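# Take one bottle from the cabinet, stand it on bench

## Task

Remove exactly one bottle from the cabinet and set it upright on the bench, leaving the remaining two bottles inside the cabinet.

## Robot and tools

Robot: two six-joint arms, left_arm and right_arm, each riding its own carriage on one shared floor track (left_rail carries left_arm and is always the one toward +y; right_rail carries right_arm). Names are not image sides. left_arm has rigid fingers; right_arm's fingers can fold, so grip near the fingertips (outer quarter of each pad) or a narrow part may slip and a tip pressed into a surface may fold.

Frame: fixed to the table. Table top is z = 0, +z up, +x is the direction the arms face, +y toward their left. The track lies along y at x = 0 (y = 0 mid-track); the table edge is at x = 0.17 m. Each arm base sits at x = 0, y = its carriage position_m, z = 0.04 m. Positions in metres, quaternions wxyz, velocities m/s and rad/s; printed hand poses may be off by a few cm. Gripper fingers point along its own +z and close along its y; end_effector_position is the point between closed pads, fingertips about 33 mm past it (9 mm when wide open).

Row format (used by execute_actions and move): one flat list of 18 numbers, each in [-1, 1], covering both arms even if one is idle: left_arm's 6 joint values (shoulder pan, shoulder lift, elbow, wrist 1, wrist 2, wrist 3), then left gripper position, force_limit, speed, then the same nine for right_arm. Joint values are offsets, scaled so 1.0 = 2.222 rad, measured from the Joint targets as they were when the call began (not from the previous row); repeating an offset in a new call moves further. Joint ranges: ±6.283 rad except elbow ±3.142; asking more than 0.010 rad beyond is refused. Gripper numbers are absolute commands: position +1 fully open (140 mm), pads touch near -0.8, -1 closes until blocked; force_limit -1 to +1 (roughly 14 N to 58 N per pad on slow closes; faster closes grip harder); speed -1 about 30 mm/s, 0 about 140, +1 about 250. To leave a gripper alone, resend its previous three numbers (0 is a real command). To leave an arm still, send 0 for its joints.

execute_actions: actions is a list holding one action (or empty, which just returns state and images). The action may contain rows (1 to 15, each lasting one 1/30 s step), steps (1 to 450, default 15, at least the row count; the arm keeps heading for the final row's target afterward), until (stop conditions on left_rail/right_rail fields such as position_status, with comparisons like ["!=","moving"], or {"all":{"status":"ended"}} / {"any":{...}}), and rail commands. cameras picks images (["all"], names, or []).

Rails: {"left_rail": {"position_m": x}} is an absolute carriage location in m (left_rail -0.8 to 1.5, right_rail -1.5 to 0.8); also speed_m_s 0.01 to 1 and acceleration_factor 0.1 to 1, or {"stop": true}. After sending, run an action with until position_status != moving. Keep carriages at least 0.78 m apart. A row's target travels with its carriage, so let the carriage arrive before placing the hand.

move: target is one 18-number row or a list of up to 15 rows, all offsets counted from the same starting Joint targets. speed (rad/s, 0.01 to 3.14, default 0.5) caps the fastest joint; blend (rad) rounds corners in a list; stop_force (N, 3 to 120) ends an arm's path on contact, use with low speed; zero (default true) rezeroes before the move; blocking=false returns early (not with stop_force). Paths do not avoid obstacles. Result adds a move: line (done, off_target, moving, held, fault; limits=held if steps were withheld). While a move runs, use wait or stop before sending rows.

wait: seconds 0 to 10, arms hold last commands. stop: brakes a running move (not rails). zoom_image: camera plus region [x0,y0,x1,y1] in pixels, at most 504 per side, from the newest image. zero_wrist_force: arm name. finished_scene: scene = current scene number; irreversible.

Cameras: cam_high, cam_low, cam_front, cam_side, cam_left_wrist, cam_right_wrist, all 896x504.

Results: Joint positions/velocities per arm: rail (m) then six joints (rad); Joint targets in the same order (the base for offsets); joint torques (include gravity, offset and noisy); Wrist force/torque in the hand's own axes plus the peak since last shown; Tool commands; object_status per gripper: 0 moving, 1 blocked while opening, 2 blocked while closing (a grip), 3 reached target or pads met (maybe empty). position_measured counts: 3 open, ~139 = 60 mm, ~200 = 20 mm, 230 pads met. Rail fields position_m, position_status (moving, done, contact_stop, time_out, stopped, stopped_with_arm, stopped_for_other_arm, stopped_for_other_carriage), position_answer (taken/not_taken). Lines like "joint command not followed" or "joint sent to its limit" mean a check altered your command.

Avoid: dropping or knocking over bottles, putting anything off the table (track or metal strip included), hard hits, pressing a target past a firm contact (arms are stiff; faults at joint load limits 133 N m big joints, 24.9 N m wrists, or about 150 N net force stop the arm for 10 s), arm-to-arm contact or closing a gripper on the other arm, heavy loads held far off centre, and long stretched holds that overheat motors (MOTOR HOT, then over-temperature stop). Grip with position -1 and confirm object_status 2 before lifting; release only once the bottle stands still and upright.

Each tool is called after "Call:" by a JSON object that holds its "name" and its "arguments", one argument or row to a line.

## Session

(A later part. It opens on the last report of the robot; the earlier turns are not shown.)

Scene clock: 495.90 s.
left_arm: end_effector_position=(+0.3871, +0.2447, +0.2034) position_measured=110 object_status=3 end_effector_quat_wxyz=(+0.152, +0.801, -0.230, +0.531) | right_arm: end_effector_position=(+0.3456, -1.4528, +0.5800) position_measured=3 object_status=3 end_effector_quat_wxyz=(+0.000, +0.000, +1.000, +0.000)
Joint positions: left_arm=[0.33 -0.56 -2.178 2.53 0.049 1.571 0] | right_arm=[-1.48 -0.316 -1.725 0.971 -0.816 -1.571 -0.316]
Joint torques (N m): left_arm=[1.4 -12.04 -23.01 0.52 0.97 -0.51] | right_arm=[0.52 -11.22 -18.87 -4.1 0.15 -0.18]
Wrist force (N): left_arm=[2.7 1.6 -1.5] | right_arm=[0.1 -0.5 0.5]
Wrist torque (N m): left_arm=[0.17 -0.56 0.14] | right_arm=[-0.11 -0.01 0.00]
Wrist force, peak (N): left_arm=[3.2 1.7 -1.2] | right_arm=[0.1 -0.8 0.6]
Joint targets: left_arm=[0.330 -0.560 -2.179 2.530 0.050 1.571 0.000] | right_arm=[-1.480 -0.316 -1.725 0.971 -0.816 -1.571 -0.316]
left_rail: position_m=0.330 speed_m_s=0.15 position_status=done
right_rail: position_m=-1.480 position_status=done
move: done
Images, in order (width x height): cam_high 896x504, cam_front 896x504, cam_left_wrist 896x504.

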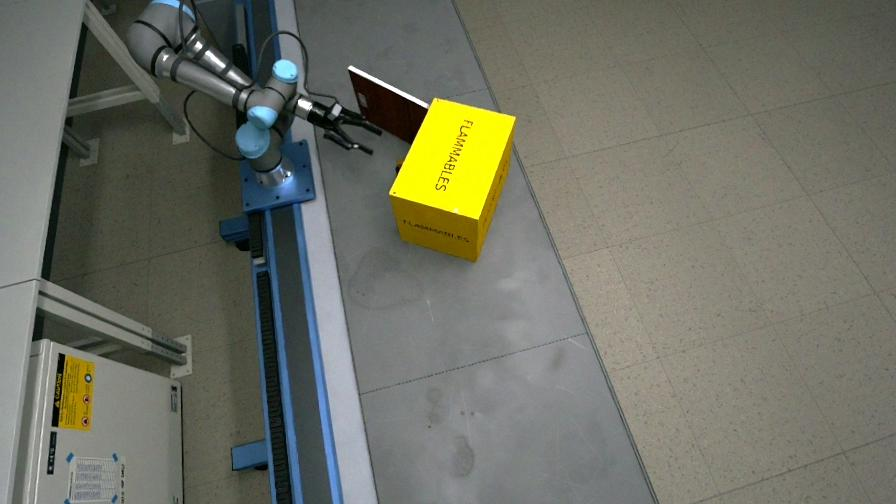

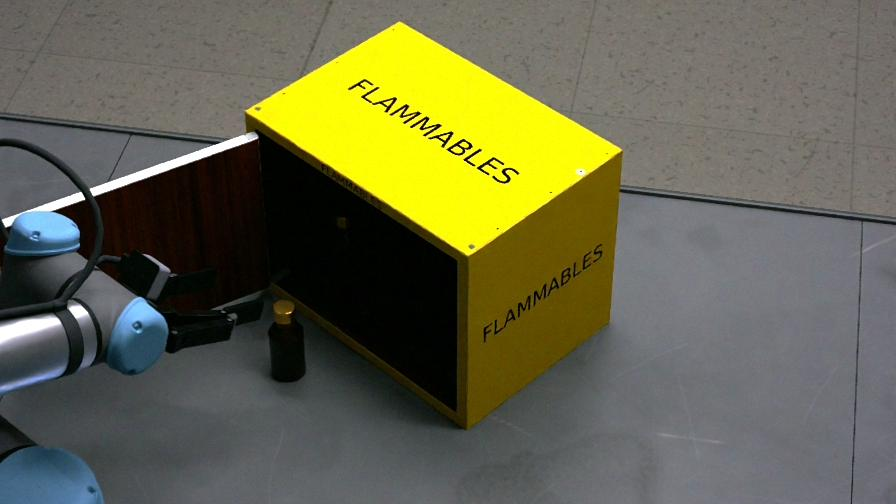

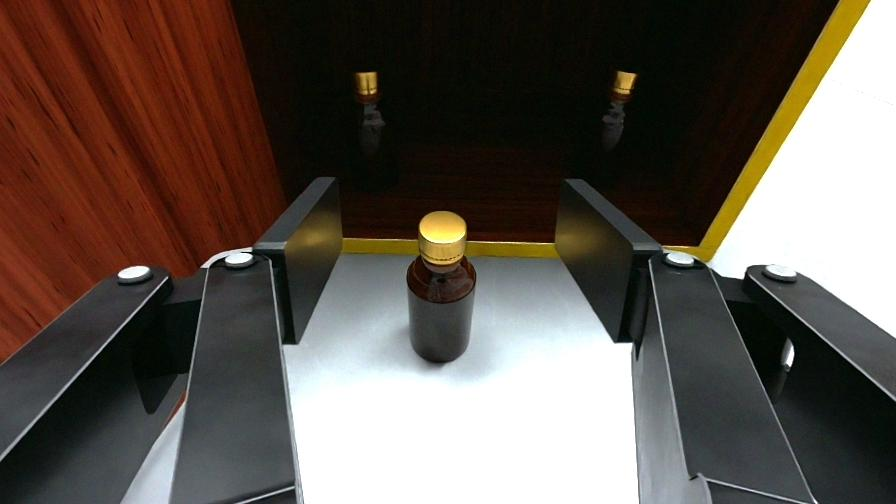

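Call:
{"name": "move", "arguments": {
  "target": [0,0.36,0,-0.3438,0,0,0.15,-0.3,-1,0,0,0,0,0,0,1,1,1],
  "speed": 0.3
}}

Call:
{"name": "execute_actions", "arguments": {
  "actions": [
    {"rows":[[0,0,0,0,0,0,-1,-0.3,-1,0,0,0,0,0,0,1,1,1]],"steps":60}
  ]
}}

Call:
{"name": "move", "arguments": {
  "target": [
    [0,-0.0783,-0.0189,0.0968,0,0,-1,-0.3,-1,0,0,0,0,0,0,1,1,1],
    [0,-0.5072,-0.0189,0.5257,0,0,-1,-0.3,-1,0,0,0,0,0,0,1,1,1]
  ],
  "speed": [0.15,0.4],
  "cameras": ["cam_left_wrist","cam_high"]
}}

Scene clock: 514.90 s.
left_arm: end_effector_position=(+0.4782, +0.1876, +0.0398) position_measured=110 object_status=3 end_effector_quat_wxyz=(+0.148, +0.811, -0.233, +0.516) | right_arm: end_effector_position=(+0.3456, -1.4528, +0.5800) position_measured=3 object_status=3 end_effector_quat_wxyz=(+0.000, +0.000, +1.000, +0.000)
Joint positions: left_arm=[0.33 -0.56 -1.379 2.53 -0.714 1.571 0] | right_arm=[-1.48 -0.316 -1.725 0.971 -0.816 -1.571 -0.316]
Joint torques (N m): left_arm=[1.28 -7.87 -10.65 -2.98 1.05 -0.45] | right_arm=[0.95 -9.49 -19.76 -4.01 0.36 -0.51]
Wrist force (N): left_arm=[3.2 1.1 -0.7] | right_arm=[-0.1 -0.5 0.2]
Wrist torque (N m): left_arm=[0.08 -0.69 0.15] | right_arm=[-0.12 0.02 0.00]
Wrist force, peak (N): left_arm=[3.2 1.6 -1.7] | right_arm=[0.2 -0.5 0.8]
Joint targets: left_arm=[0.330 -0.560 -1.379 2.530 -0.714 1.571 0.000] | right_arm=[-1.480 -0.316 -1.725 0.971 -0.816 -1.571 -0.316]
left_rail: position_m=0.330 speed_m_s=0.15 position_status=done
right_rail: position_m=-1.480 position_status=done
move: done

Scene clock: 517.10 s.
left_arm: end_effector_position=(+0.4782, +0.1876, +0.0397) position_measured=162 object_status=2 end_effector_quat_wxyz=(+0.148, +0.811, -0.233, +0.516) | right_arm: end_effector_position=(+0.3456, -1.4528, +0.5800) position_measured=3 object_status=3 end_effector_quat_wxyz=(+0.000, +0.000, +1.000, +0.000)
Joint positions: left_arm=[0.33 -0.56 -1.379 2.53 -0.714 1.571 0] | right_arm=[-1.48 -0.316 -1.725 0.971 -0.816 -1.571 -0.316]
Joint torques (N m): left_arm=[1.73 -6.99 -21.43 -2.33 1.07 -0.62] | right_arm=[0.63 -11.31 -19.51 -3.92 0.28 -0.45]
Wrist force (N): left_arm=[3.7 0.9 -1.6] | right_arm=[0.5 -0.3 0.5]
Wrist torque (N m): left_arm=[0.09 -0.71 0.20] | right_arm=[-0.07 -0.10 0.00]
Wrist force, peak (N): left_arm=[4.1 1.0 -1.7] | right_arm=[0.1 -0.7 0.6]
Joint targets: left_arm=[0.330 -0.560 -1.379 2.530 -0.714 1.571 0.000] | right_arm=[-1.480 -0.316 -1.725 0.971 -0.816 -1.571 -0.316]
left_rail: position_m=0.330 speed_m_s=0.15 position_status=done
right_rail: position_m=-1.480 position_status=done

Scene clock: 522.03 s.
left_arm: end_effector_position=(+0.3168, +0.2888, +0.2404) position_measured=162 object_status=2 end_effector_quat_wxyz=(+0.148, +0.810, -0.233, +0.517) | right_arm: end_effector_position=(+0.3456, -1.4528, +0.5800) position_measured=3 object_status=3 end_effector_quat_wxyz=(+0.000, +0.000, +1.000, +0.000)
Joint positions: left_arm=[0.33 -0.56 -2.506 2.488 0.453 1.571 0] | right_arm=[-1.48 -0.316 -1.725 0.971 -0.816 -1.571 -0.316]
Joint torques (N m): left_arm=[2.06 -2.97 -23.18 0.1 0.85 -0.55] | right_arm=[0.77 -9.59 -18.74 -4.24 0.2 -0.25]
Wrist force (N): left_arm=[0.3 1.4 -0.2] | right_arm=[-0.1 -0.3 0.5]
Wrist torque (N m): left_arm=[0.17 -0.57 0.15] | right_arm=[-0.06 0.02 0.00]
Wrist force, peak (N): left_arm=[3.4 1.3 -1.5] | right_arm=[0.2 -0.7 0.6]
Joint targets: left_arm=[0.330 -0.560 -2.506 2.488 0.454 1.571 0.000] | right_arm=[-1.480 -0.316 -1.725 0.971 -0.816 -1.571 -0.316]
left_rail: position_m=0.330 speed_m_s=0.15 position_status=done
right_rail: position_m=-1.480 position_status=done
move: done
Images, in order (width x height): cam_high 896x504, cam_left_wrist 896x504.

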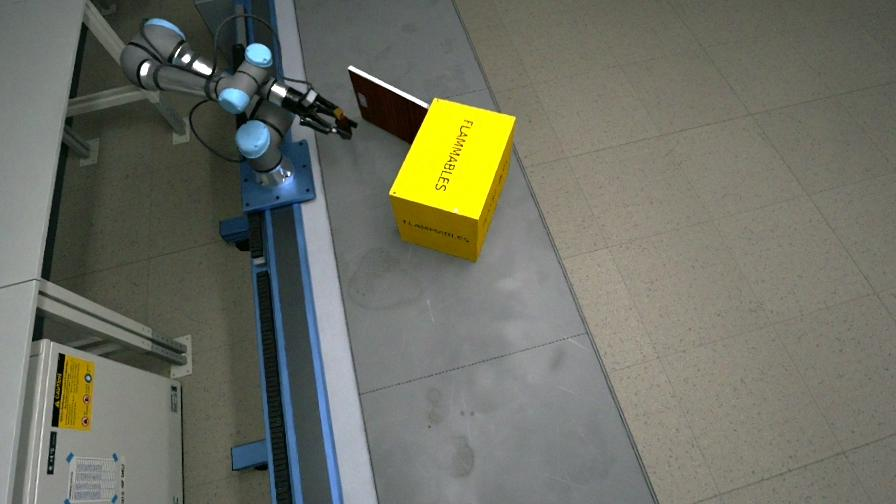

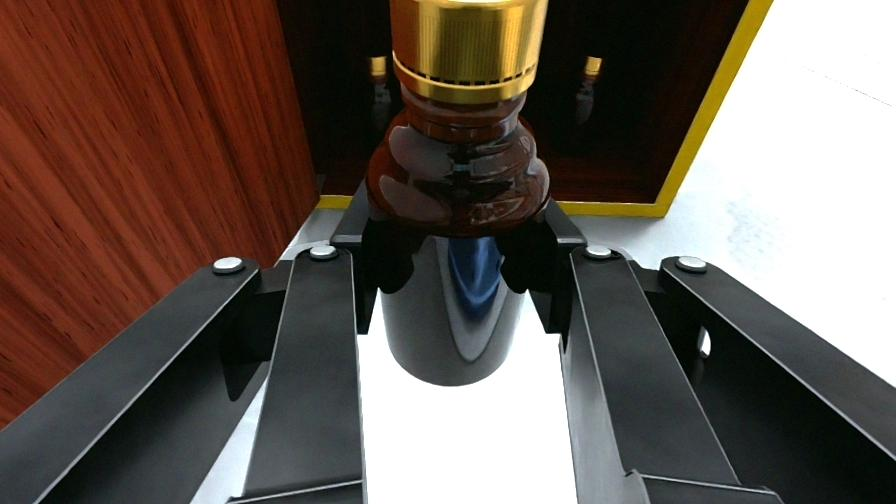

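Call:
{"name": "execute_actions", "arguments": {
  "actions": [
    {"left_rail":{"position_m":-0.3,"speed_m_s":0.4,"acceleration_factor":0.4},"steps":150,"until":{"left_rail":{"position_status":["!=","moving"]}}}
  ]
}}

Call:
{"name": "move", "arguments": {
  "target": [0,0.4289,0,-0.4289,0,0,-1,-0.3,-1,0,0,0,0,0,0,1,1,1],
  "speed": 0.4
}}

Call:
{"name": "move", "arguments": {
  "target": [0,0.0815,0.0194,-0.1008,0,0,-1,-0.3,-1,0,0,0,0,0,0,1,1,1],
  "speed": 0.06,
  "stop_force": 4,
  "cameras": ["cam_left_wrist","cam_front"]
}}

Scene clock: 529.77 s.
left_arm: end_effector_position=(+0.3167, -0.3411, +0.2404) position_measured=162 object_status=2 end_effector_quat_wxyz=(+0.148, +0.810, -0.233, +0.517) | right_arm: end_effector_position=(+0.3456, -1.4528, +0.5800) position_measured=3 object_status=3 end_effector_quat_wxyz=(+0.000, +0.000, +1.000, +0.000)
Joint positions: left_arm=[-0.3 -0.56 -2.506 2.488 0.454 1.571 0] | right_arm=[-1.48 -0.316 -1.725 0.971 -0.816 -1.571 -0.316]
Joint torques (N m): left_arm=[2.1 15.29 -24.43 -3.09 0.85 -0.45] | right_arm=[-0.07 -9.8 -18.72 -4.01 0.3 0]
Wrist force (N): left_arm=[0.2 1.5 -0.2] | right_arm=[0.1 -0.3 0.3]
Wrist torque (N m): left_arm=[0.19 -0.54 0.16] | right_arm=[-0.07 -0.02 0.00]
Wrist force, peak (N): left_arm=[0.8 2.8 0.9] | right_arm=[0.3 -0.5 0.9]
Joint targets: left_arm=[-0.300 -0.560 -2.506 2.488 0.454 1.571 0.000] | right_arm=[-1.480 -0.316 -1.725 0.971 -0.816 -1.571 -0.316]
Tool commands: left_gripper/position=-1.0 left_gripper/force_limit=-0.3 left_gripper/speed=-1.0 right_gripper/position=+1.0 right_gripper/force_limit=+1.0 right_gripper/speed=+1.0
left_rail: position_m=-0.300 speed_m_s=0.40 position_status=done
right_rail: position_m=-1.480 position_status=done

Scene clock: 532.80 s.
left_arm: end_effector_position=(+0.4780, -0.4423, +0.0903) position_measured=162 object_status=2 end_effector_quat_wxyz=(+0.148, +0.810, -0.233, +0.517) | right_arm: end_effector_position=(+0.3456, -1.4528, +0.5800) position_measured=3 object_status=3 end_effector_quat_wxyz=(+0.000, +0.000, +1.000, +0.000)
Joint positions: left_arm=[-0.3 -0.56 -1.553 2.488 -0.499 1.571 0] | right_arm=[-1.48 -0.316 -1.725 0.971 -0.816 -1.571 -0.316]
Joint torques (N m): left_arm=[2.21 -4.78 -26.96 -3.88 0.78 -0.47] | right_arm=[1.07 -9.25 -18.75 -3.79 0.19 -0.23]
Wrist force (N): left_arm=[0.3 1.3 -0.4] | right_arm=[0.0 -0.2 0.5]
Wrist torque (N m): left_arm=[0.12 -0.55 0.15] | right_arm=[-0.04 0.01 0.00]
Wrist force, peak (N): left_arm=[-0.1 2.0 0.1] | right_arm=[0.0 -0.9 0.4]
Joint targets: left_arm=[-0.300 -0.560 -1.553 2.488 -0.499 1.571 0.000] | right_arm=[-1.480 -0.316 -1.725 0.971 -0.816 -1.571 -0.316]
left_rail: position_m=-0.300 speed_m_s=0.40 position_status=done
right_rail: position_m=-1.480 position_status=done
move: done

Scene clock: 537.80 s.
left_arm: end_effector_position=(+0.4785, -0.4426, +0.0398) position_measured=162 object_status=2 end_effector_quat_wxyz=(+0.148, +0.810, -0.233, +0.517) | right_arm: end_effector_position=(+0.3456, -1.4528, +0.5800) position_measured=3 object_status=3 end_effector_quat_wxyz=(+0.000, +0.000, +1.000, +0.000)
Joint positions: left_arm=[-0.3 -0.56 -1.378 2.529 -0.715 1.571 0] | right_arm=[-1.48 -0.316 -1.725 0.971 -0.816 -1.571 -0.316]
Joint torques (N m): left_arm=[2.4 -36.94 -22.5 -1.32 0.77 -0.55] | right_arm=[0.29 -10.26 -19.61 -3.91 0.49 -0.22]
Wrist force (N): left_arm=[0.9 1.0 -0.3] | right_arm=[0.0 -0.4 0.4]
Wrist torque (N m): left_arm=[0.07 -0.63 0.16] | right_arm=[-0.10 0.00 0.00]
Wrist force, peak (N): left_arm=[14.2 1.3 -7.3] | right_arm=[0.0 -0.5 0.9]
Joint targets: left_arm=[-0.300 -0.560 -1.378 2.529 -0.715 1.571 0.000] | right_arm=[-1.480 -0.316 -1.725 0.971 -0.816 -1.571 -0.316]
left_rail: position_m=-0.300 speed_m_s=0.40 position_status=done
right_rail: position_m=-1.480 position_status=done
move: contact (left_arm)
Images, in order (width x height): cam_front 896x504, cam_left_wrist 896x504.

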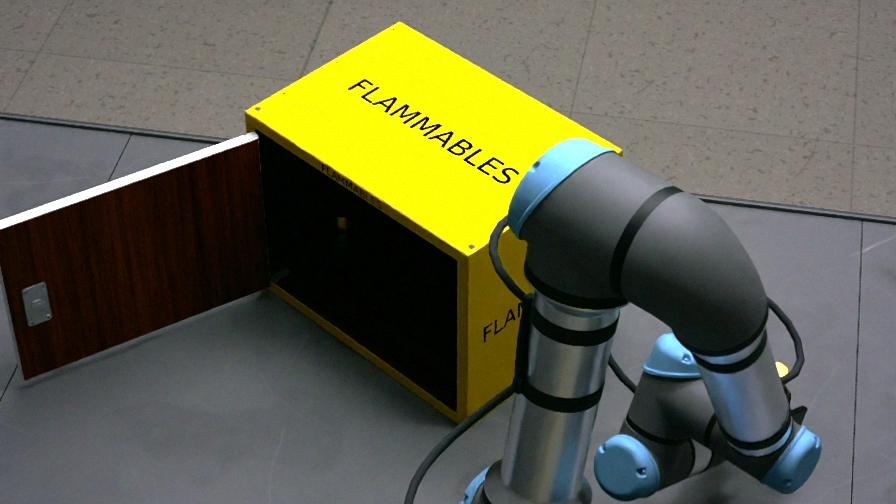

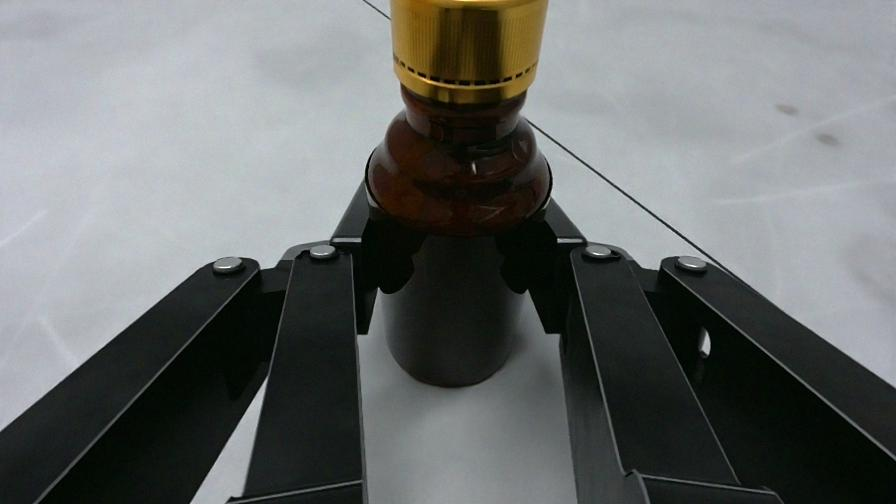

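Call:
{"name": "execute_actions", "arguments": {
  "actions": [
    {"rows":[[0,0,0,0,0,0,0.15,-0.3,-1,0,0,0,0,0,0,1,1,1]],"steps":60}
  ]
}}

Call:
{"name": "move", "arguments": {
  "target": [0,-0.5077,-0.0185,0.5261,0,0,0.15,-0.3,-1,0,0,0,0,0,0,1,1,1],
  "speed": 0.4,
  "cameras": ["cam_left_wrist"]
}}

Call:
{"name": "move", "arguments": {
  "target": [0.126,-0.0072,-0.081,-0.54,-0.7069,-0.7069,-1,-1,0,0,0,0,0,0,0,1,1,1],
  "speed": 1.3
}}

Call:
{"name": "move", "arguments": {
  "target": [0.126,-0.0072,-0.081,-0.54,-0.7069,-0.7069,-1,-1,0,0,0,0,0,0,0,1,1,1],
  "speed": 1.3
}}

Call:
{"name": "execute_actions", "arguments": {
  "actions": [
    {"left_rail":{"position_m":0.55,"speed_m_s":0.8,"acceleration_factor":0.6},"steps":150,"until":{"left_rail":{"position_status":["!=","moving"]}}}
  ]
}}

Call:
{"name": "move", "arguments": {
  "target": [0,0.2259,0.1143,-0.2223,0,0,-1,-1,0,0,0,0,0,0,0,1,1,1],
  "speed": 0.8,
  "cameras": ["cam_high","cam_front","cam_left_wrist"]
}}

Scene clock: 564.03 s.
left_arm: end_effector_position=(+0.4785, -0.4426, +0.0398) position_measured=110 object_status=3 end_effector_quat_wxyz=(+0.148, +0.810, -0.233, +0.517) | right_arm: end_effector_position=(+0.3456, -1.4528, +0.5800) position_measured=3 object_status=3 end_effector_quat_wxyz=(+0.000, +0.000, +1.000, +0.000)
Joint positions: left_arm=[-0.3 -0.56 -1.378 2.529 -0.715 1.571 0] | right_arm=[-1.48 -0.316 -1.725 0.971 -0.816 -1.571 -0.316]
Joint torques (N m): left_arm=[2.39 -25.98 -10.56 -2.5 0.78 -0.6] | right_arm=[-0.43 -10.71 -19.77 -3.7 0.18 -0.5]
Wrist force (N): left_arm=[3.3 1.3 -1.3] | right_arm=[0.0 -0.4 0.3]
Wrist torque (N m): left_arm=[0.14 -0.70 0.15] | right_arm=[-0.10 -0.01 0.00]
Wrist force, peak (N): left_arm=[3.5 1.3 -1.0] | right_arm=[0.2 -0.2 1.0]
Joint targets: left_arm=[-0.300 -0.560 -1.378 2.529 -0.715 1.571 0.000] | right_arm=[-1.480 -0.316 -1.725 0.971 -0.816 -1.571 -0.316]
left_rail: position_m=-0.300 speed_m_s=0.40 position_status=done
right_rail: position_m=-1.480 position_status=done

Scene clock: 567.63 s.
left_arm: end_effector_position=(+0.3167, -0.3411, +0.2402) position_measured=110 object_status=3 end_effector_quat_wxyz=(+0.148, +0.810, -0.233, +0.517) | right_arm: end_effector_position=(+0.3456, -1.4528, +0.5800) position_measured=3 object_status=3 end_effector_quat_wxyz=(+0.000, +0.000, +1.000, +0.000)
Joint positions: left_arm=[-0.3 -0.56 -2.506 2.488 0.453 1.571 0] | right_arm=[-1.48 -0.316 -1.725 0.971 -0.816 -1.571 -0.316]
Joint torques (N m): left_arm=[1.97 -1.59 -35.68 0.75 0.72 -0.65] | right_arm=[0.51 -9.9 -19.33 -4.15 0.3 -0.34]
Wrist force (N): left_arm=[2.8 1.3 -1.0] | right_arm=[0.3 -0.3 0.4]
Wrist torque (N m): left_arm=[0.14 -0.61 0.16] | right_arm=[-0.08 -0.06 0.00]
Wrist force, peak (N): left_arm=[3.0 1.8 -1.6] | right_arm=[-0.1 -0.8 0.8]
Joint targets: left_arm=[-0.300 -0.560 -2.506 2.488 0.454 1.571 0.000] | right_arm=[-1.480 -0.316 -1.725 0.971 -0.816 -1.571 -0.316]
left_rail: position_m=-0.300 speed_m_s=0.40 position_status=done
right_rail: position_m=-1.480 position_status=done
move: done
Images, in order (width x height): cam_left_wrist 896x504.

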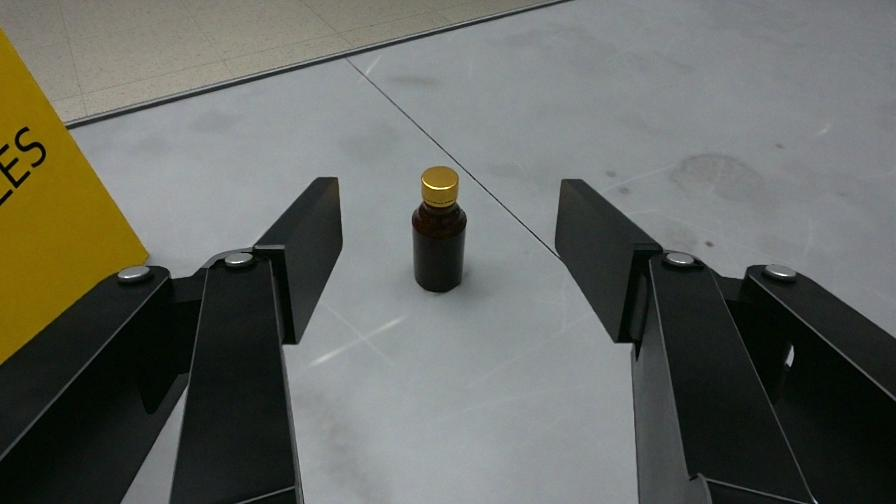

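Scene clock: 569.77 s.
left_arm: end_effector_position=(+0.2371, +0.0942, +0.4754) position_measured=233 object_status=3 end_effector_quat_wxyz=(+0.411, -0.236, +0.667, +0.576) | right_arm: end_effector_position=(+0.3456, -1.4528, +0.5800) position_measured=3 object_status=3 end_effector_quat_wxyz=(+0.000, +0.000, +1.000, +0.000)
Joint positions: left_arm=[-0.3 -0.28 -2.522 2.308 -0.746 0 -1.57] | right_arm=[-1.48 -0.316 -1.725 0.971 -0.816 -1.571 -0.316]
Joint torques (N m): left_arm=[6.96 -1.64 -35.72 -4.69 0.28 -1.96] | right_arm=[1.2 -10.1 -19.02 -3.85 0.32 -0.2]
Wrist force (N): left_arm=[-2.1 1.3 1.4] | right_arm=[0.1 -0.7 0.5]
Wrist torque (N m): left_arm=[0.22 0.86 -0.11] | right_arm=[-0.15 -0.03 0.00]
Wrist force, peak (N): left_arm=[0.2 5.1 1.4] | right_arm=[0.2 -0.7 0.7]
Joint targets: left_arm=[-0.300 -0.280 -2.522 2.308 -0.746 0.000 -1.570] | right_arm=[-1.480 -0.316 -1.725 0.971 -0.816 -1.571 -0.316]
left_rail: position_m=-0.300 speed_m_s=0.40 position_status=done
right_rail: position_m=-1.480 position_status=done
move: done

Scene clock: 571.90 s.
left_arm: end_effector_position=(+0.3002, -0.1666, +0.4504) position_measured=233 object_status=3 end_effector_quat_wxyz=(+0.000, +0.924, +0.000, +0.383) | right_arm: end_effector_position=(+0.3456, -1.4528, +0.5800) position_measured=3 object_status=3 end_effector_quat_wxyz=(+0.000, +0.000, +1.000, +0.000)
Joint positions: left_arm=[-0.3 0 -2.538 2.128 -1.946 -1.571 -3.141] | right_arm=[-1.48 -0.316 -1.725 0.971 -0.816 -1.571 -0.316]
Joint torques (N m): left_arm=[6.61 -1.6 -36.01 -5.87 -1.88 -2.07] | right_arm=[1.3 -10.67 -20.11 -3.94 0.29 -0.5]
Wrist force (N): left_arm=[2.4 1.2 -0.7] | right_arm=[0.1 -0.2 0.7]
Wrist torque (N m): left_arm=[0.16 -0.54 0.22] | right_arm=[-0.05 -0.01 0.00]
Wrist force, peak (N): left_arm=[2.8 1.5 -2.1] | right_arm=[0.2 -0.7 0.8]
Joint targets: left_arm=[-0.300 0.000 -2.538 2.128 -1.946 -1.571 -3.141] | right_arm=[-1.480 -0.316 -1.725 0.971 -0.816 -1.571 -0.316]
left_rail: position_m=-0.300 speed_m_s=0.40 position_status=done
right_rail: position_m=-1.480 position_status=done
move: done

Scene clock: 574.10 s.
left_arm: end_effector_position=(+0.3002, +0.6833, +0.4505) position_measured=233 object_status=3 end_effector_quat_wxyz=(+0.000, +0.924, +0.000, +0.383) | right_arm: end_effector_position=(+0.3456, -1.4528, +0.5800) position_measured=3 object_status=3 end_effector_quat_wxyz=(+0.000, +0.000, +1.000, +0.000)
Joint positions: left_arm=[0.55 0 -2.538 2.128 -1.946 -1.571 -3.141] | right_arm=[-1.48 -0.316 -1.725 0.971 -0.816 -1.571 -0.316]
Joint torques (N m): left_arm=[-2.31 0.6 -20.36 -5.35 0.81 -1.88] | right_arm=[0.81 -10.26 -19.91 -3.95 0.45 -0.45]
Wrist force (N): left_arm=[2.7 0.9 -0.7] | right_arm=[0.0 -0.4 0.9]
Wrist torque (N m): left_arm=[0.09 -0.60 0.22] | right_arm=[-0.09 -0.01 0.00]
Wrist force, peak (N): left_arm=[2.5 2.6 -0.9] | right_arm=[0.0 -0.4 0.9]
Joint targets: left_arm=[0.550 0.000 -2.538 2.128 -1.946 -1.571 -3.141] | right_arm=[-1.480 -0.316 -1.725 0.971 -0.816 -1.571 -0.316]
Tool commands: left_gripper/position=-1.0 left_gripper/force_limit=-1.0 left_gripper/speed=+0.0 right_gripper/position=+1.0 right_gripper/force_limit=+1.0 right_gripper/speed=+1.0
left_rail: position_m=0.550 speed_m_s=0.80 position_status=done
right_rail: position_m=-1.480 position_status=done

Scene clock: 575.50 s.
left_arm: end_effector_position=(+0.4201, +0.6833, +0.2299) position_measured=233 object_status=3 end_effector_quat_wxyz=(+0.000, +0.966, +0.000, +0.259) | right_arm: end_effector_position=(+0.3456, -1.4528, +0.5800) position_measured=3 object_status=3 end_effector_quat_wxyz=(+0.000, +0.000, +1.000, +0.000)
Joint positions: left_arm=[0.55 0 -2.037 2.382 -2.44 -1.571 -3.141] | right_arm=[-1.48 -0.316 -1.725 0.971 -0.816 -1.571 -0.316]
Joint torques (N m): left_arm=[-7.14 8.36 -14.3 -6.06 0.75 -1.78] | right_arm=[1.25 -10.75 -19 -3.94 0.2 -0.22]
Wrist force (N): left_arm=[1.3 0.9 -0.4] | right_arm=[-0.2 -0.7 0.4]
Wrist torque (N m): left_arm=[0.13 -0.31 0.17] | right_arm=[-0.16 0.03 0.00]
Wrist force, peak (N): left_arm=[2.1 1.2 -3.1] | right_arm=[0.3 -0.7 0.7]
Joint targets: left_arm=[0.550 0.000 -2.036 2.382 -2.440 -1.571 -3.141] | right_arm=[-1.480 -0.316 -1.725 0.971 -0.816 -1.571 -0.316]
left_rail: position_m=0.550 speed_m_s=0.80 position_status=done
right_rail: position_m=-1.480 position_status=done
move: done
Images, in order (width x height): cam_high 896x504, cam_front 896x504, cam_left_wrist 896x504.

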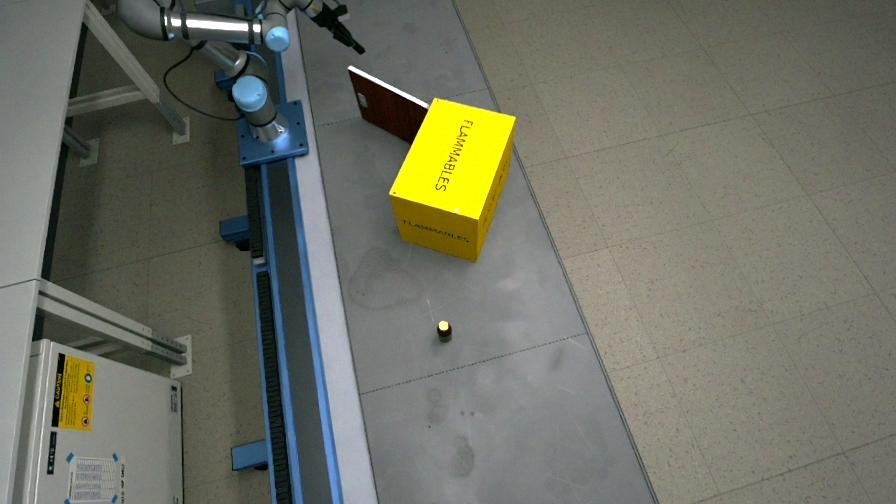

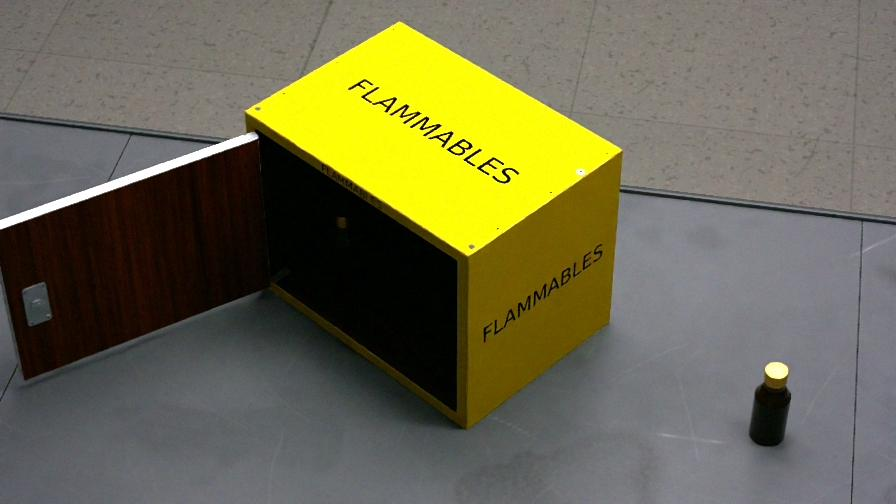

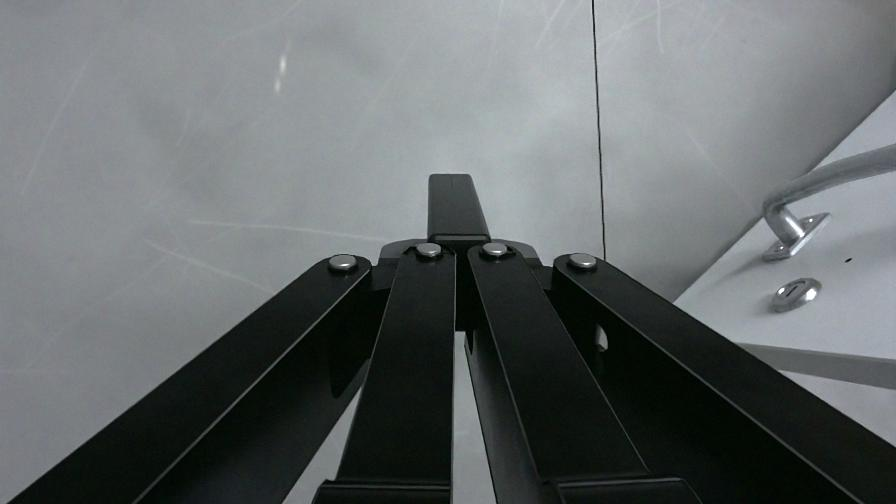

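Call:
{"name": "move", "arguments": {
  "target": [0,0.0556,-0.0304,-0.0251,0,0,-1,-1,0,0,0,0,0,0,0,1,1,1],
  "speed": 0.5
}}

Call:
{"name": "execute_actions", "arguments": {
  "actions": [
    {"left_rail":{"position_m":0.25,"speed_m_s":0.1,"acceleration_factor":0.5},"steps":150,"until":{"left_rail":{"position_status":["!=","moving"]}}}
  ],
  "cameras": ["cam_high","cam_front","cam_left_wrist"]
}}

Scene clock: 584.03 s.
left_arm: end_effector_position=(+0.4602, +0.6833, +0.2299) position_measured=233 object_status=3 end_effector_quat_wxyz=(+0.000, +0.966, +0.000, +0.259) | right_arm: end_effector_position=(+0.3456, -1.4528, +0.5800) position_measured=3 object_status=3 end_effector_quat_wxyz=(+0.000, +0.000, +1.000, +0.000)
Joint positions: left_arm=[0.55 0 -1.913 2.315 -2.496 -1.571 -3.141] | right_arm=[-1.48 -0.316 -1.725 0.971 -0.816 -1.571 -0.316]
Joint torques (N m): left_arm=[-8 3.24 -36.23 -5.92 0.44 -1.74] | right_arm=[1.31 -10.77 -20.76 -3.88 0.47 -0.34]
Wrist force (N): left_arm=[1.3 0.6 -0.5] | right_arm=[-0.1 -0.2 0.4]
Wrist torque (N m): left_arm=[0.06 -0.31 0.22] | right_arm=[-0.03 0.02 0.00]
Wrist force, peak (N): left_arm=[2.2 0.8 -0.1] | right_arm=[-0.1 -0.6 0.9]
Joint targets: left_arm=[0.550 0.000 -1.913 2.315 -2.496 -1.571 -3.141] | right_arm=[-1.480 -0.316 -1.725 0.971 -0.816 -1.571 -0.316]
left_rail: position_m=0.550 speed_m_s=0.80 position_status=done
right_rail: position_m=-1.480 position_status=done
move: done

Scene clock: 587.43 s.
left_arm: end_effector_position=(+0.4603, +0.3833, +0.2299) position_measured=233 object_status=3 end_effector_quat_wxyz=(+0.000, +0.966, +0.000, +0.259) | right_arm: end_effector_position=(+0.3456, -1.4528, +0.5800) position_measured=3 object_status=3 end_effector_quat_wxyz=(+0.000, +0.000, +1.000, +0.000)
Joint positions: left_arm=[0.25 0 -1.913 2.314 -2.496 -1.571 -3.141] | right_arm=[-1.48 -0.316 -1.725 0.971 -0.816 -1.571 -0.316]
Joint torques (N m): left_arm=[-7.32 2.88 -16.58 -2.05 -2.16 -1.45] | right_arm=[0.74 -10.57 -20.03 -4.09 0.36 -0.45]
Wrist force (N): left_arm=[2.2 -3.0 -1.6] | right_arm=[0.1 -0.3 0.4]
Wrist torque (N m): left_arm=[-0.24 -0.43 0.24] | right_arm=[-0.07 -0.02 0.00]
Wrist force, peak (N): left_arm=[4.6 -3.6 -1.7] | right_arm=[0.0 -0.6 1.0]
Joint targets: left_arm=[0.250 0.000 -1.913 2.315 -2.496 -1.571 -3.141] | right_arm=[-1.480 -0.316 -1.725 0.971 -0.816 -1.571 -0.316]
Tool commands: left_gripper/position=-1.0 left_gripper/force_limit=-1.0 left_gripper/speed=+0.0 right_gripper/position=+1.0 right_gripper/force_limit=+1.0 right_gripper/speed=+1.0
left_rail: position_m=0.250 speed_m_s=0.10 position_status=done
right_rail: position_m=-1.480 position_status=done
Images, in order (width x height): cam_high 896x504, cam_front 896x504, cam_left_wrist 896x504.

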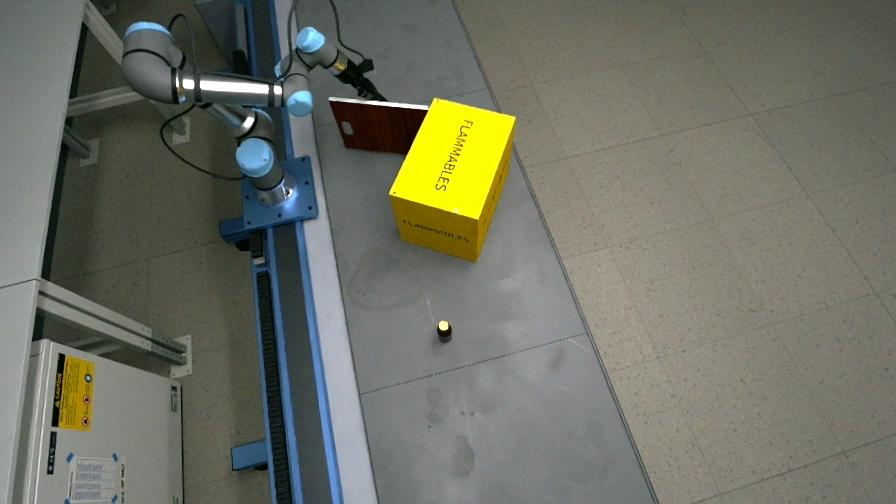

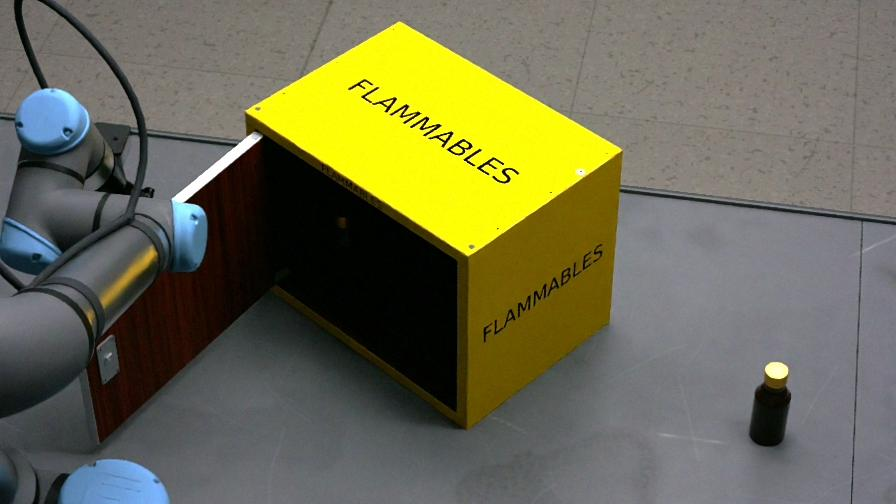

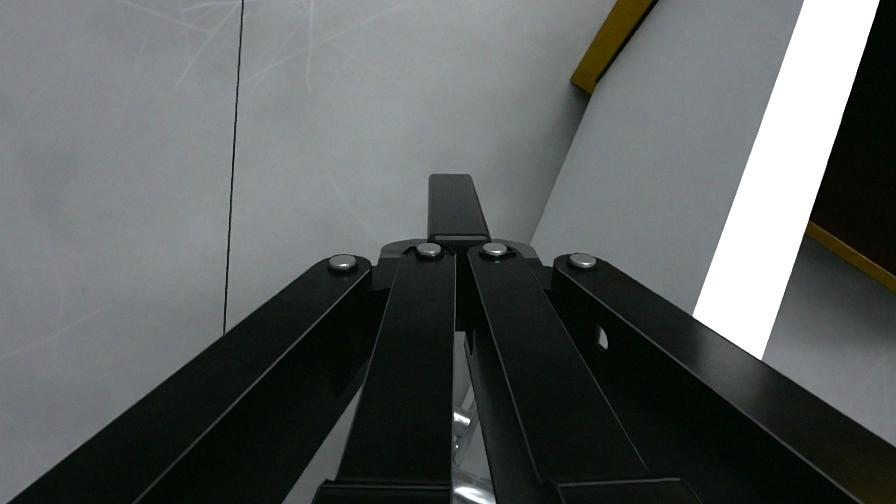

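Working. Continue.

Call:
{"name": "execute_actions", "arguments": {
  "actions": [
    {"left_rail":{"position_m":0.11,"speed_m_s":0.08},"steps":150,"until":{"left_rail":{"position_status":["!=","moving"]}}}
  ],
  "cameras": ["cam_high","cam_front","cam_left_wrist"]
}}

Scene clock: 591.53 s.
left_arm: end_effector_position=(+0.4603, +0.2433, +0.2298) position_measured=233 object_status=3 end_effector_quat_wxyz=(+0.000, +0.966, +0.000, +0.259) | right_arm: end_effector_position=(+0.3456, -1.4528, +0.5800) position_measured=3 object_status=3 end_effector_quat_wxyz=(+0.000, +0.000, +1.000, +0.000)
Joint positions: left_arm=[0.11 0 -1.913 2.315 -2.496 -1.571 -3.141] | right_arm=[-1.48 -0.316 -1.725 0.971 -0.816 -1.571 -0.316]
Joint torques (N m): left_arm=[-7.93 2.94 -15.34 -3.42 -2.13 -1.45] | right_arm=[0.72 -8.25 -19.35 -3.77 0.5 -0.42]
Wrist force (N): left_arm=[2.3 -3.8 -0.8] | right_arm=[0.1 -0.6 0.1]
Wrist torque (N m): left_arm=[-0.20 -0.37 0.14] | right_arm=[-0.14 -0.02 0.00]
Wrist force, peak (N): left_arm=[2.5 -5.6 -2.5] | right_arm=[0.0 -0.8 0.9]
Joint targets: left_arm=[0.110 0.000 -1.913 2.315 -2.496 -1.571 -3.141] | right_arm=[-1.480 -0.316 -1.725 0.971 -0.816 -1.571 -0.316]
Tool commands: left_gripper/position=-1.0 left_gripper/force_limit=-1.0 left_gripper/speed=+0.0 right_gripper/position=+1.0 right_gripper/force_limit=+1.0 right_gripper/speed=+1.0
left_rail: position_m=0.110 speed_m_s=0.08 position_status=done
right_rail: position_m=-1.480 position_status=done
Images, in order (width x height): cam_high 896x504, cam_front 896x504, cam_left_wrist 896x504.

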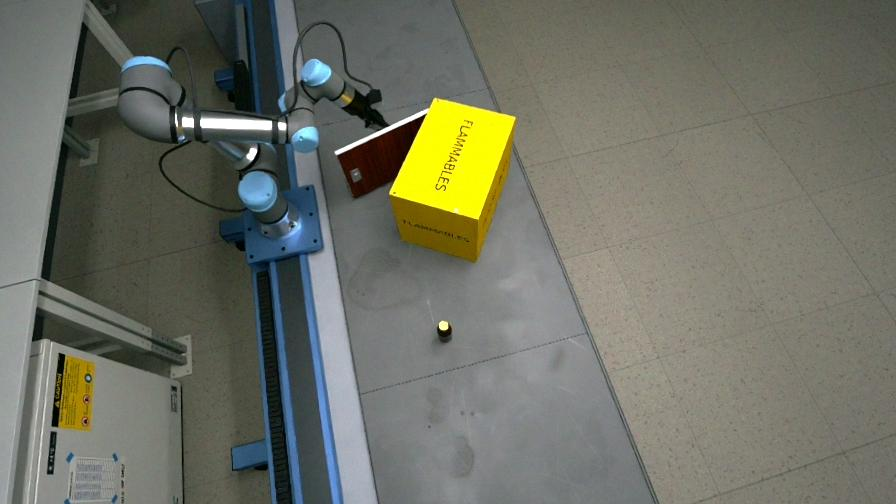

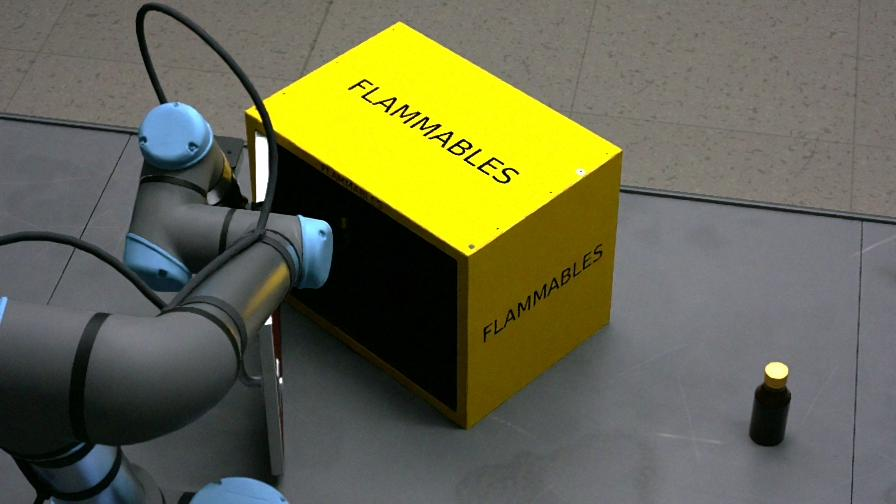

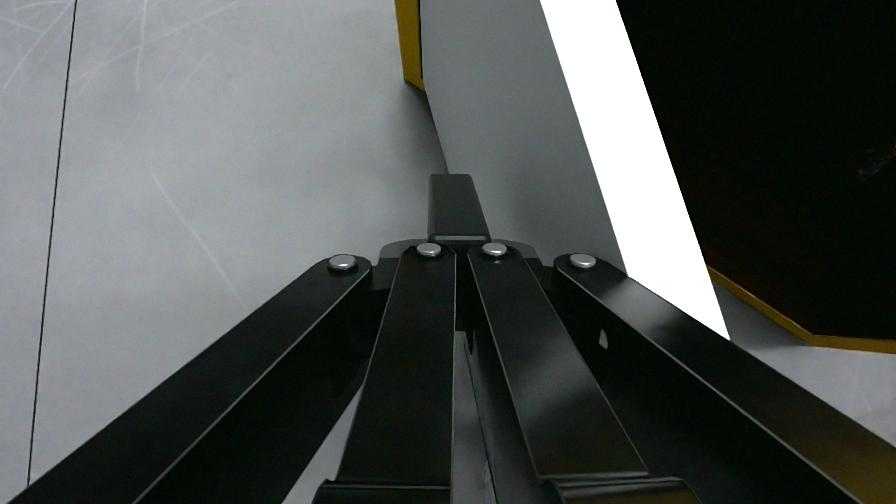

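Call:
{"name": "execute_actions", "arguments": {
  "actions": [
    {"left_rail":{"position_m":0.02,"speed_m_s":0.06},"steps":150,"until":{"left_rail":{"position_status":["!=","moving"]}}}
  ],
  "cameras": ["cam_high","cam_front","cam_left_wrist","cam_side"]
}}

Scene clock: 597.40 s.
left_arm: end_effector_position=(+0.4603, +0.1533, +0.2298) position_measured=233 object_status=3 end_effector_quat_wxyz=(+0.000, +0.966, +0.000, +0.259) | right_arm: end_effector_position=(+0.3456, -1.4528, +0.5800) position_measured=3 object_status=3 end_effector_quat_wxyz=(+0.000, +0.000, +1.000, +0.000)
Joint positions: left_arm=[0.02 0 -1.913 2.315 -2.496 -1.571 -3.141] | right_arm=[-1.48 -0.316 -1.725 0.971 -0.816 -1.571 -0.316]
Joint torques (N m): left_arm=[-6.98 1.98 -15.3 -4.59 -2.04 -1.06] | right_arm=[1.21 -11.37 -20.34 -3.97 0.46 -0.32]
Wrist force (N): left_arm=[0.5 -3.8 -0.8] | right_arm=[0.1 -0.2 0.7]
Wrist torque (N m): left_arm=[0.19 -0.36 0.17] | right_arm=[-0.05 -0.02 0.00]
Wrist force, peak (N): left_arm=[3.2 -6.8 -1.1] | right_arm=[0.3 -0.6 1.0]
Joint targets: left_arm=[0.020 0.000 -1.913 2.315 -2.496 -1.571 -3.141] | right_arm=[-1.480 -0.316 -1.725 0.971 -0.816 -1.571 -0.316]
Tool commands: left_gripper/position=-1.0 left_gripper/force_limit=-1.0 left_gripper/speed=+0.0 right_gripper/position=+1.0 right_gripper/force_limit=+1.0 right_gripper/speed=+1.0
left_rail: position_m=0.020 speed_m_s=0.06 position_status=done
right_rail: position_m=-1.480 position_status=done
Images, in order (width x height): cam_high 896x504, cam_front 896x504, cam_side 896x504, cam_left_wrist 896x504.

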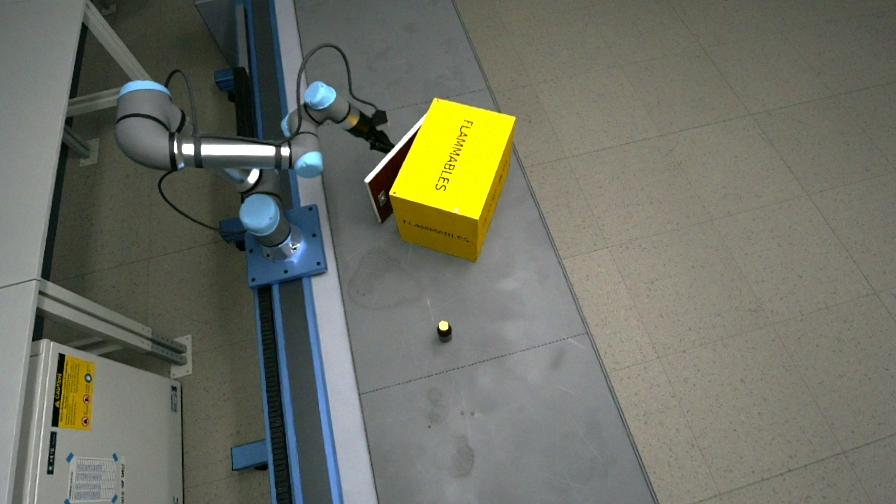

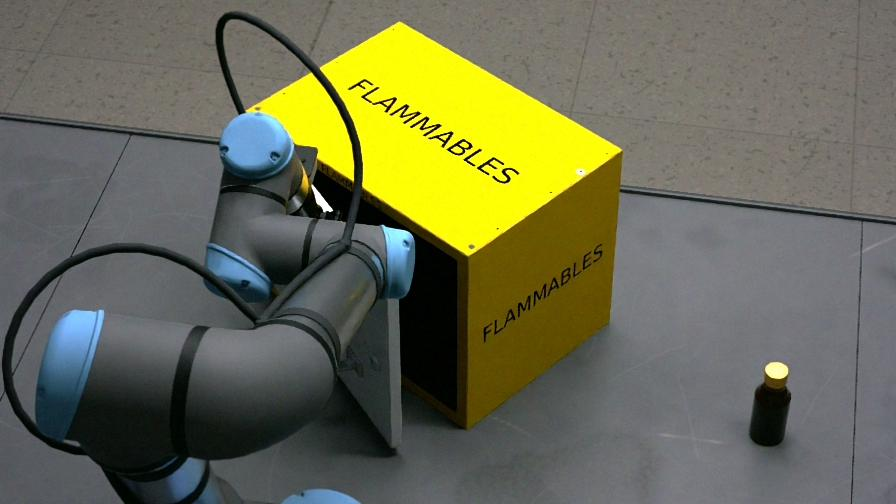

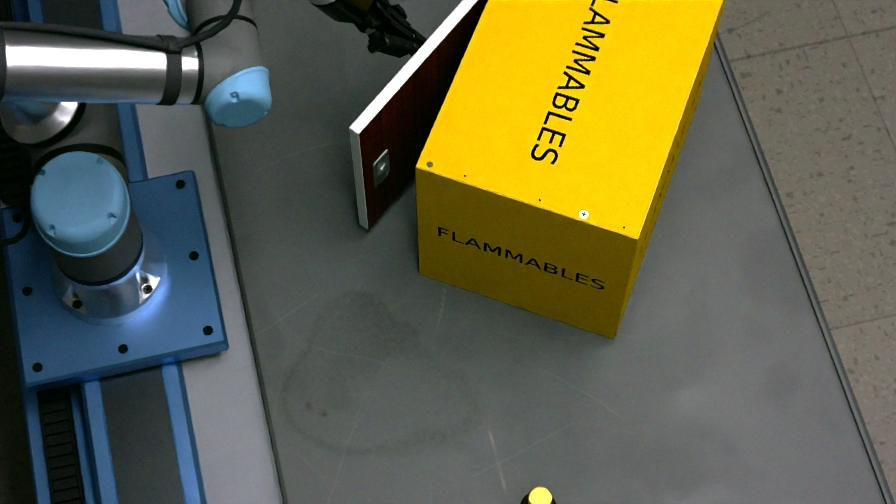

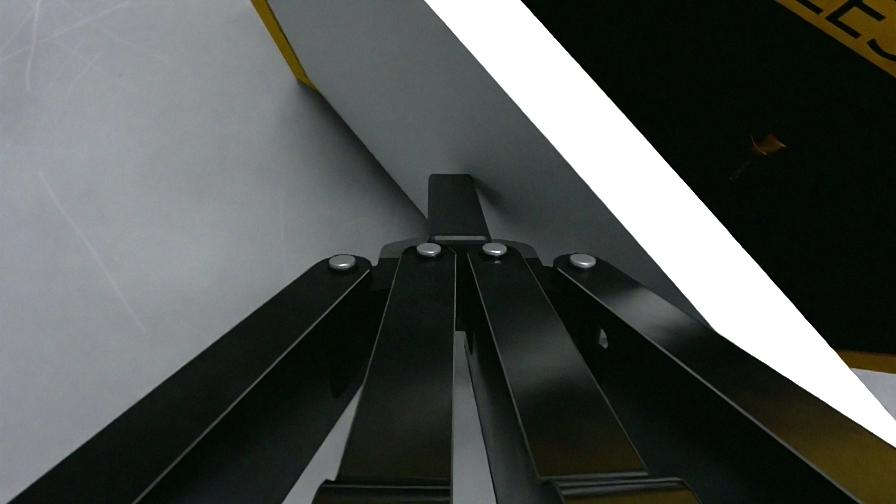

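Call:
{"name": "execute_actions", "arguments": {
  "actions": [
    {"left_rail":{"position_m":-0.03,"speed_m_s":0.05},"steps":150,"until":{"left_rail":{"position_status":["!=","moving"]}}}
  ],
  "cameras": ["cam_side","cam_left_wrist"]
}}

Scene clock: 601.93 s.
left_arm: end_effector_position=(+0.4603, +0.1033, +0.2298) position_measured=233 object_status=3 end_effector_quat_wxyz=(+0.000, +0.966, +0.000, +0.259) | right_arm: end_effector_position=(+0.3456, -1.4528, +0.5800) position_measured=3 object_status=3 end_effector_quat_wxyz=(+0.000, +0.000, +1.000, +0.000)
Joint positions: left_arm=[-0.03 0 -1.913 2.315 -2.496 -1.571 -3.141] | right_arm=[-1.48 -0.316 -1.725 0.971 -0.816 -1.571 -0.316]
Joint torques (N m): left_arm=[-7.39 1.75 -14.89 -4.49 -2.01 -0.87] | right_arm=[0.18 -9.77 -18.9 -4.01 0.6 -0.46]
Wrist force (N): left_arm=[0.2 -2.6 -1.5] | right_arm=[0.1 -0.3 0.6]
Wrist torque (N m): left_arm=[0.20 -0.41 0.19] | right_arm=[-0.07 -0.03 0.00]
Wrist force, peak (N): left_arm=[-0.1 -6.5 -1.4] | right_arm=[-0.4 -0.7 0.8]
Joint targets: left_arm=[-0.030 0.000 -1.913 2.315 -2.496 -1.571 -3.141] | right_arm=[-1.480 -0.316 -1.725 0.971 -0.816 -1.571 -0.316]
Tool commands: left_gripper/position=-1.0 left_gripper/force_limit=-1.0 left_gripper/speed=+0.0 right_gripper/position=+1.0 right_gripper/force_limit=+1.0 right_gripper/speed=+1.0
left_rail: position_m=-0.030 speed_m_s=0.05 position_status=done
right_rail: position_m=-1.480 position_status=done
Images, in order (width x height): cam_side 896x504, cam_left_wrist 896x504.

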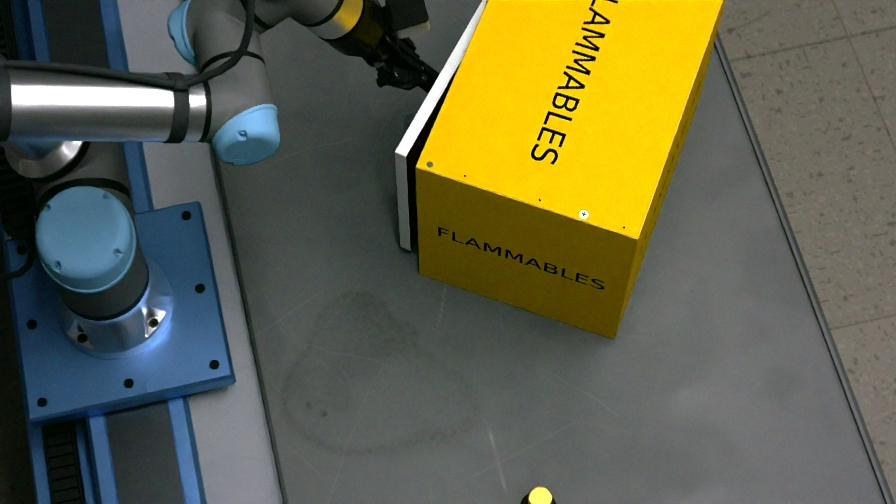

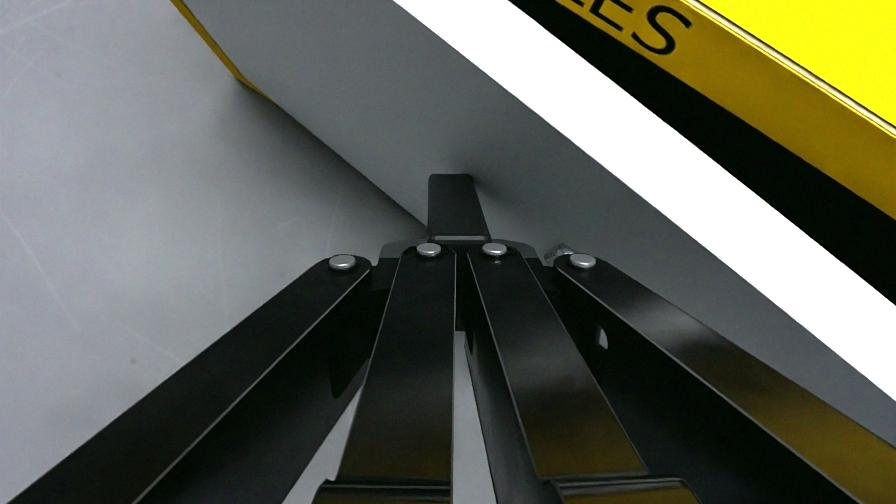

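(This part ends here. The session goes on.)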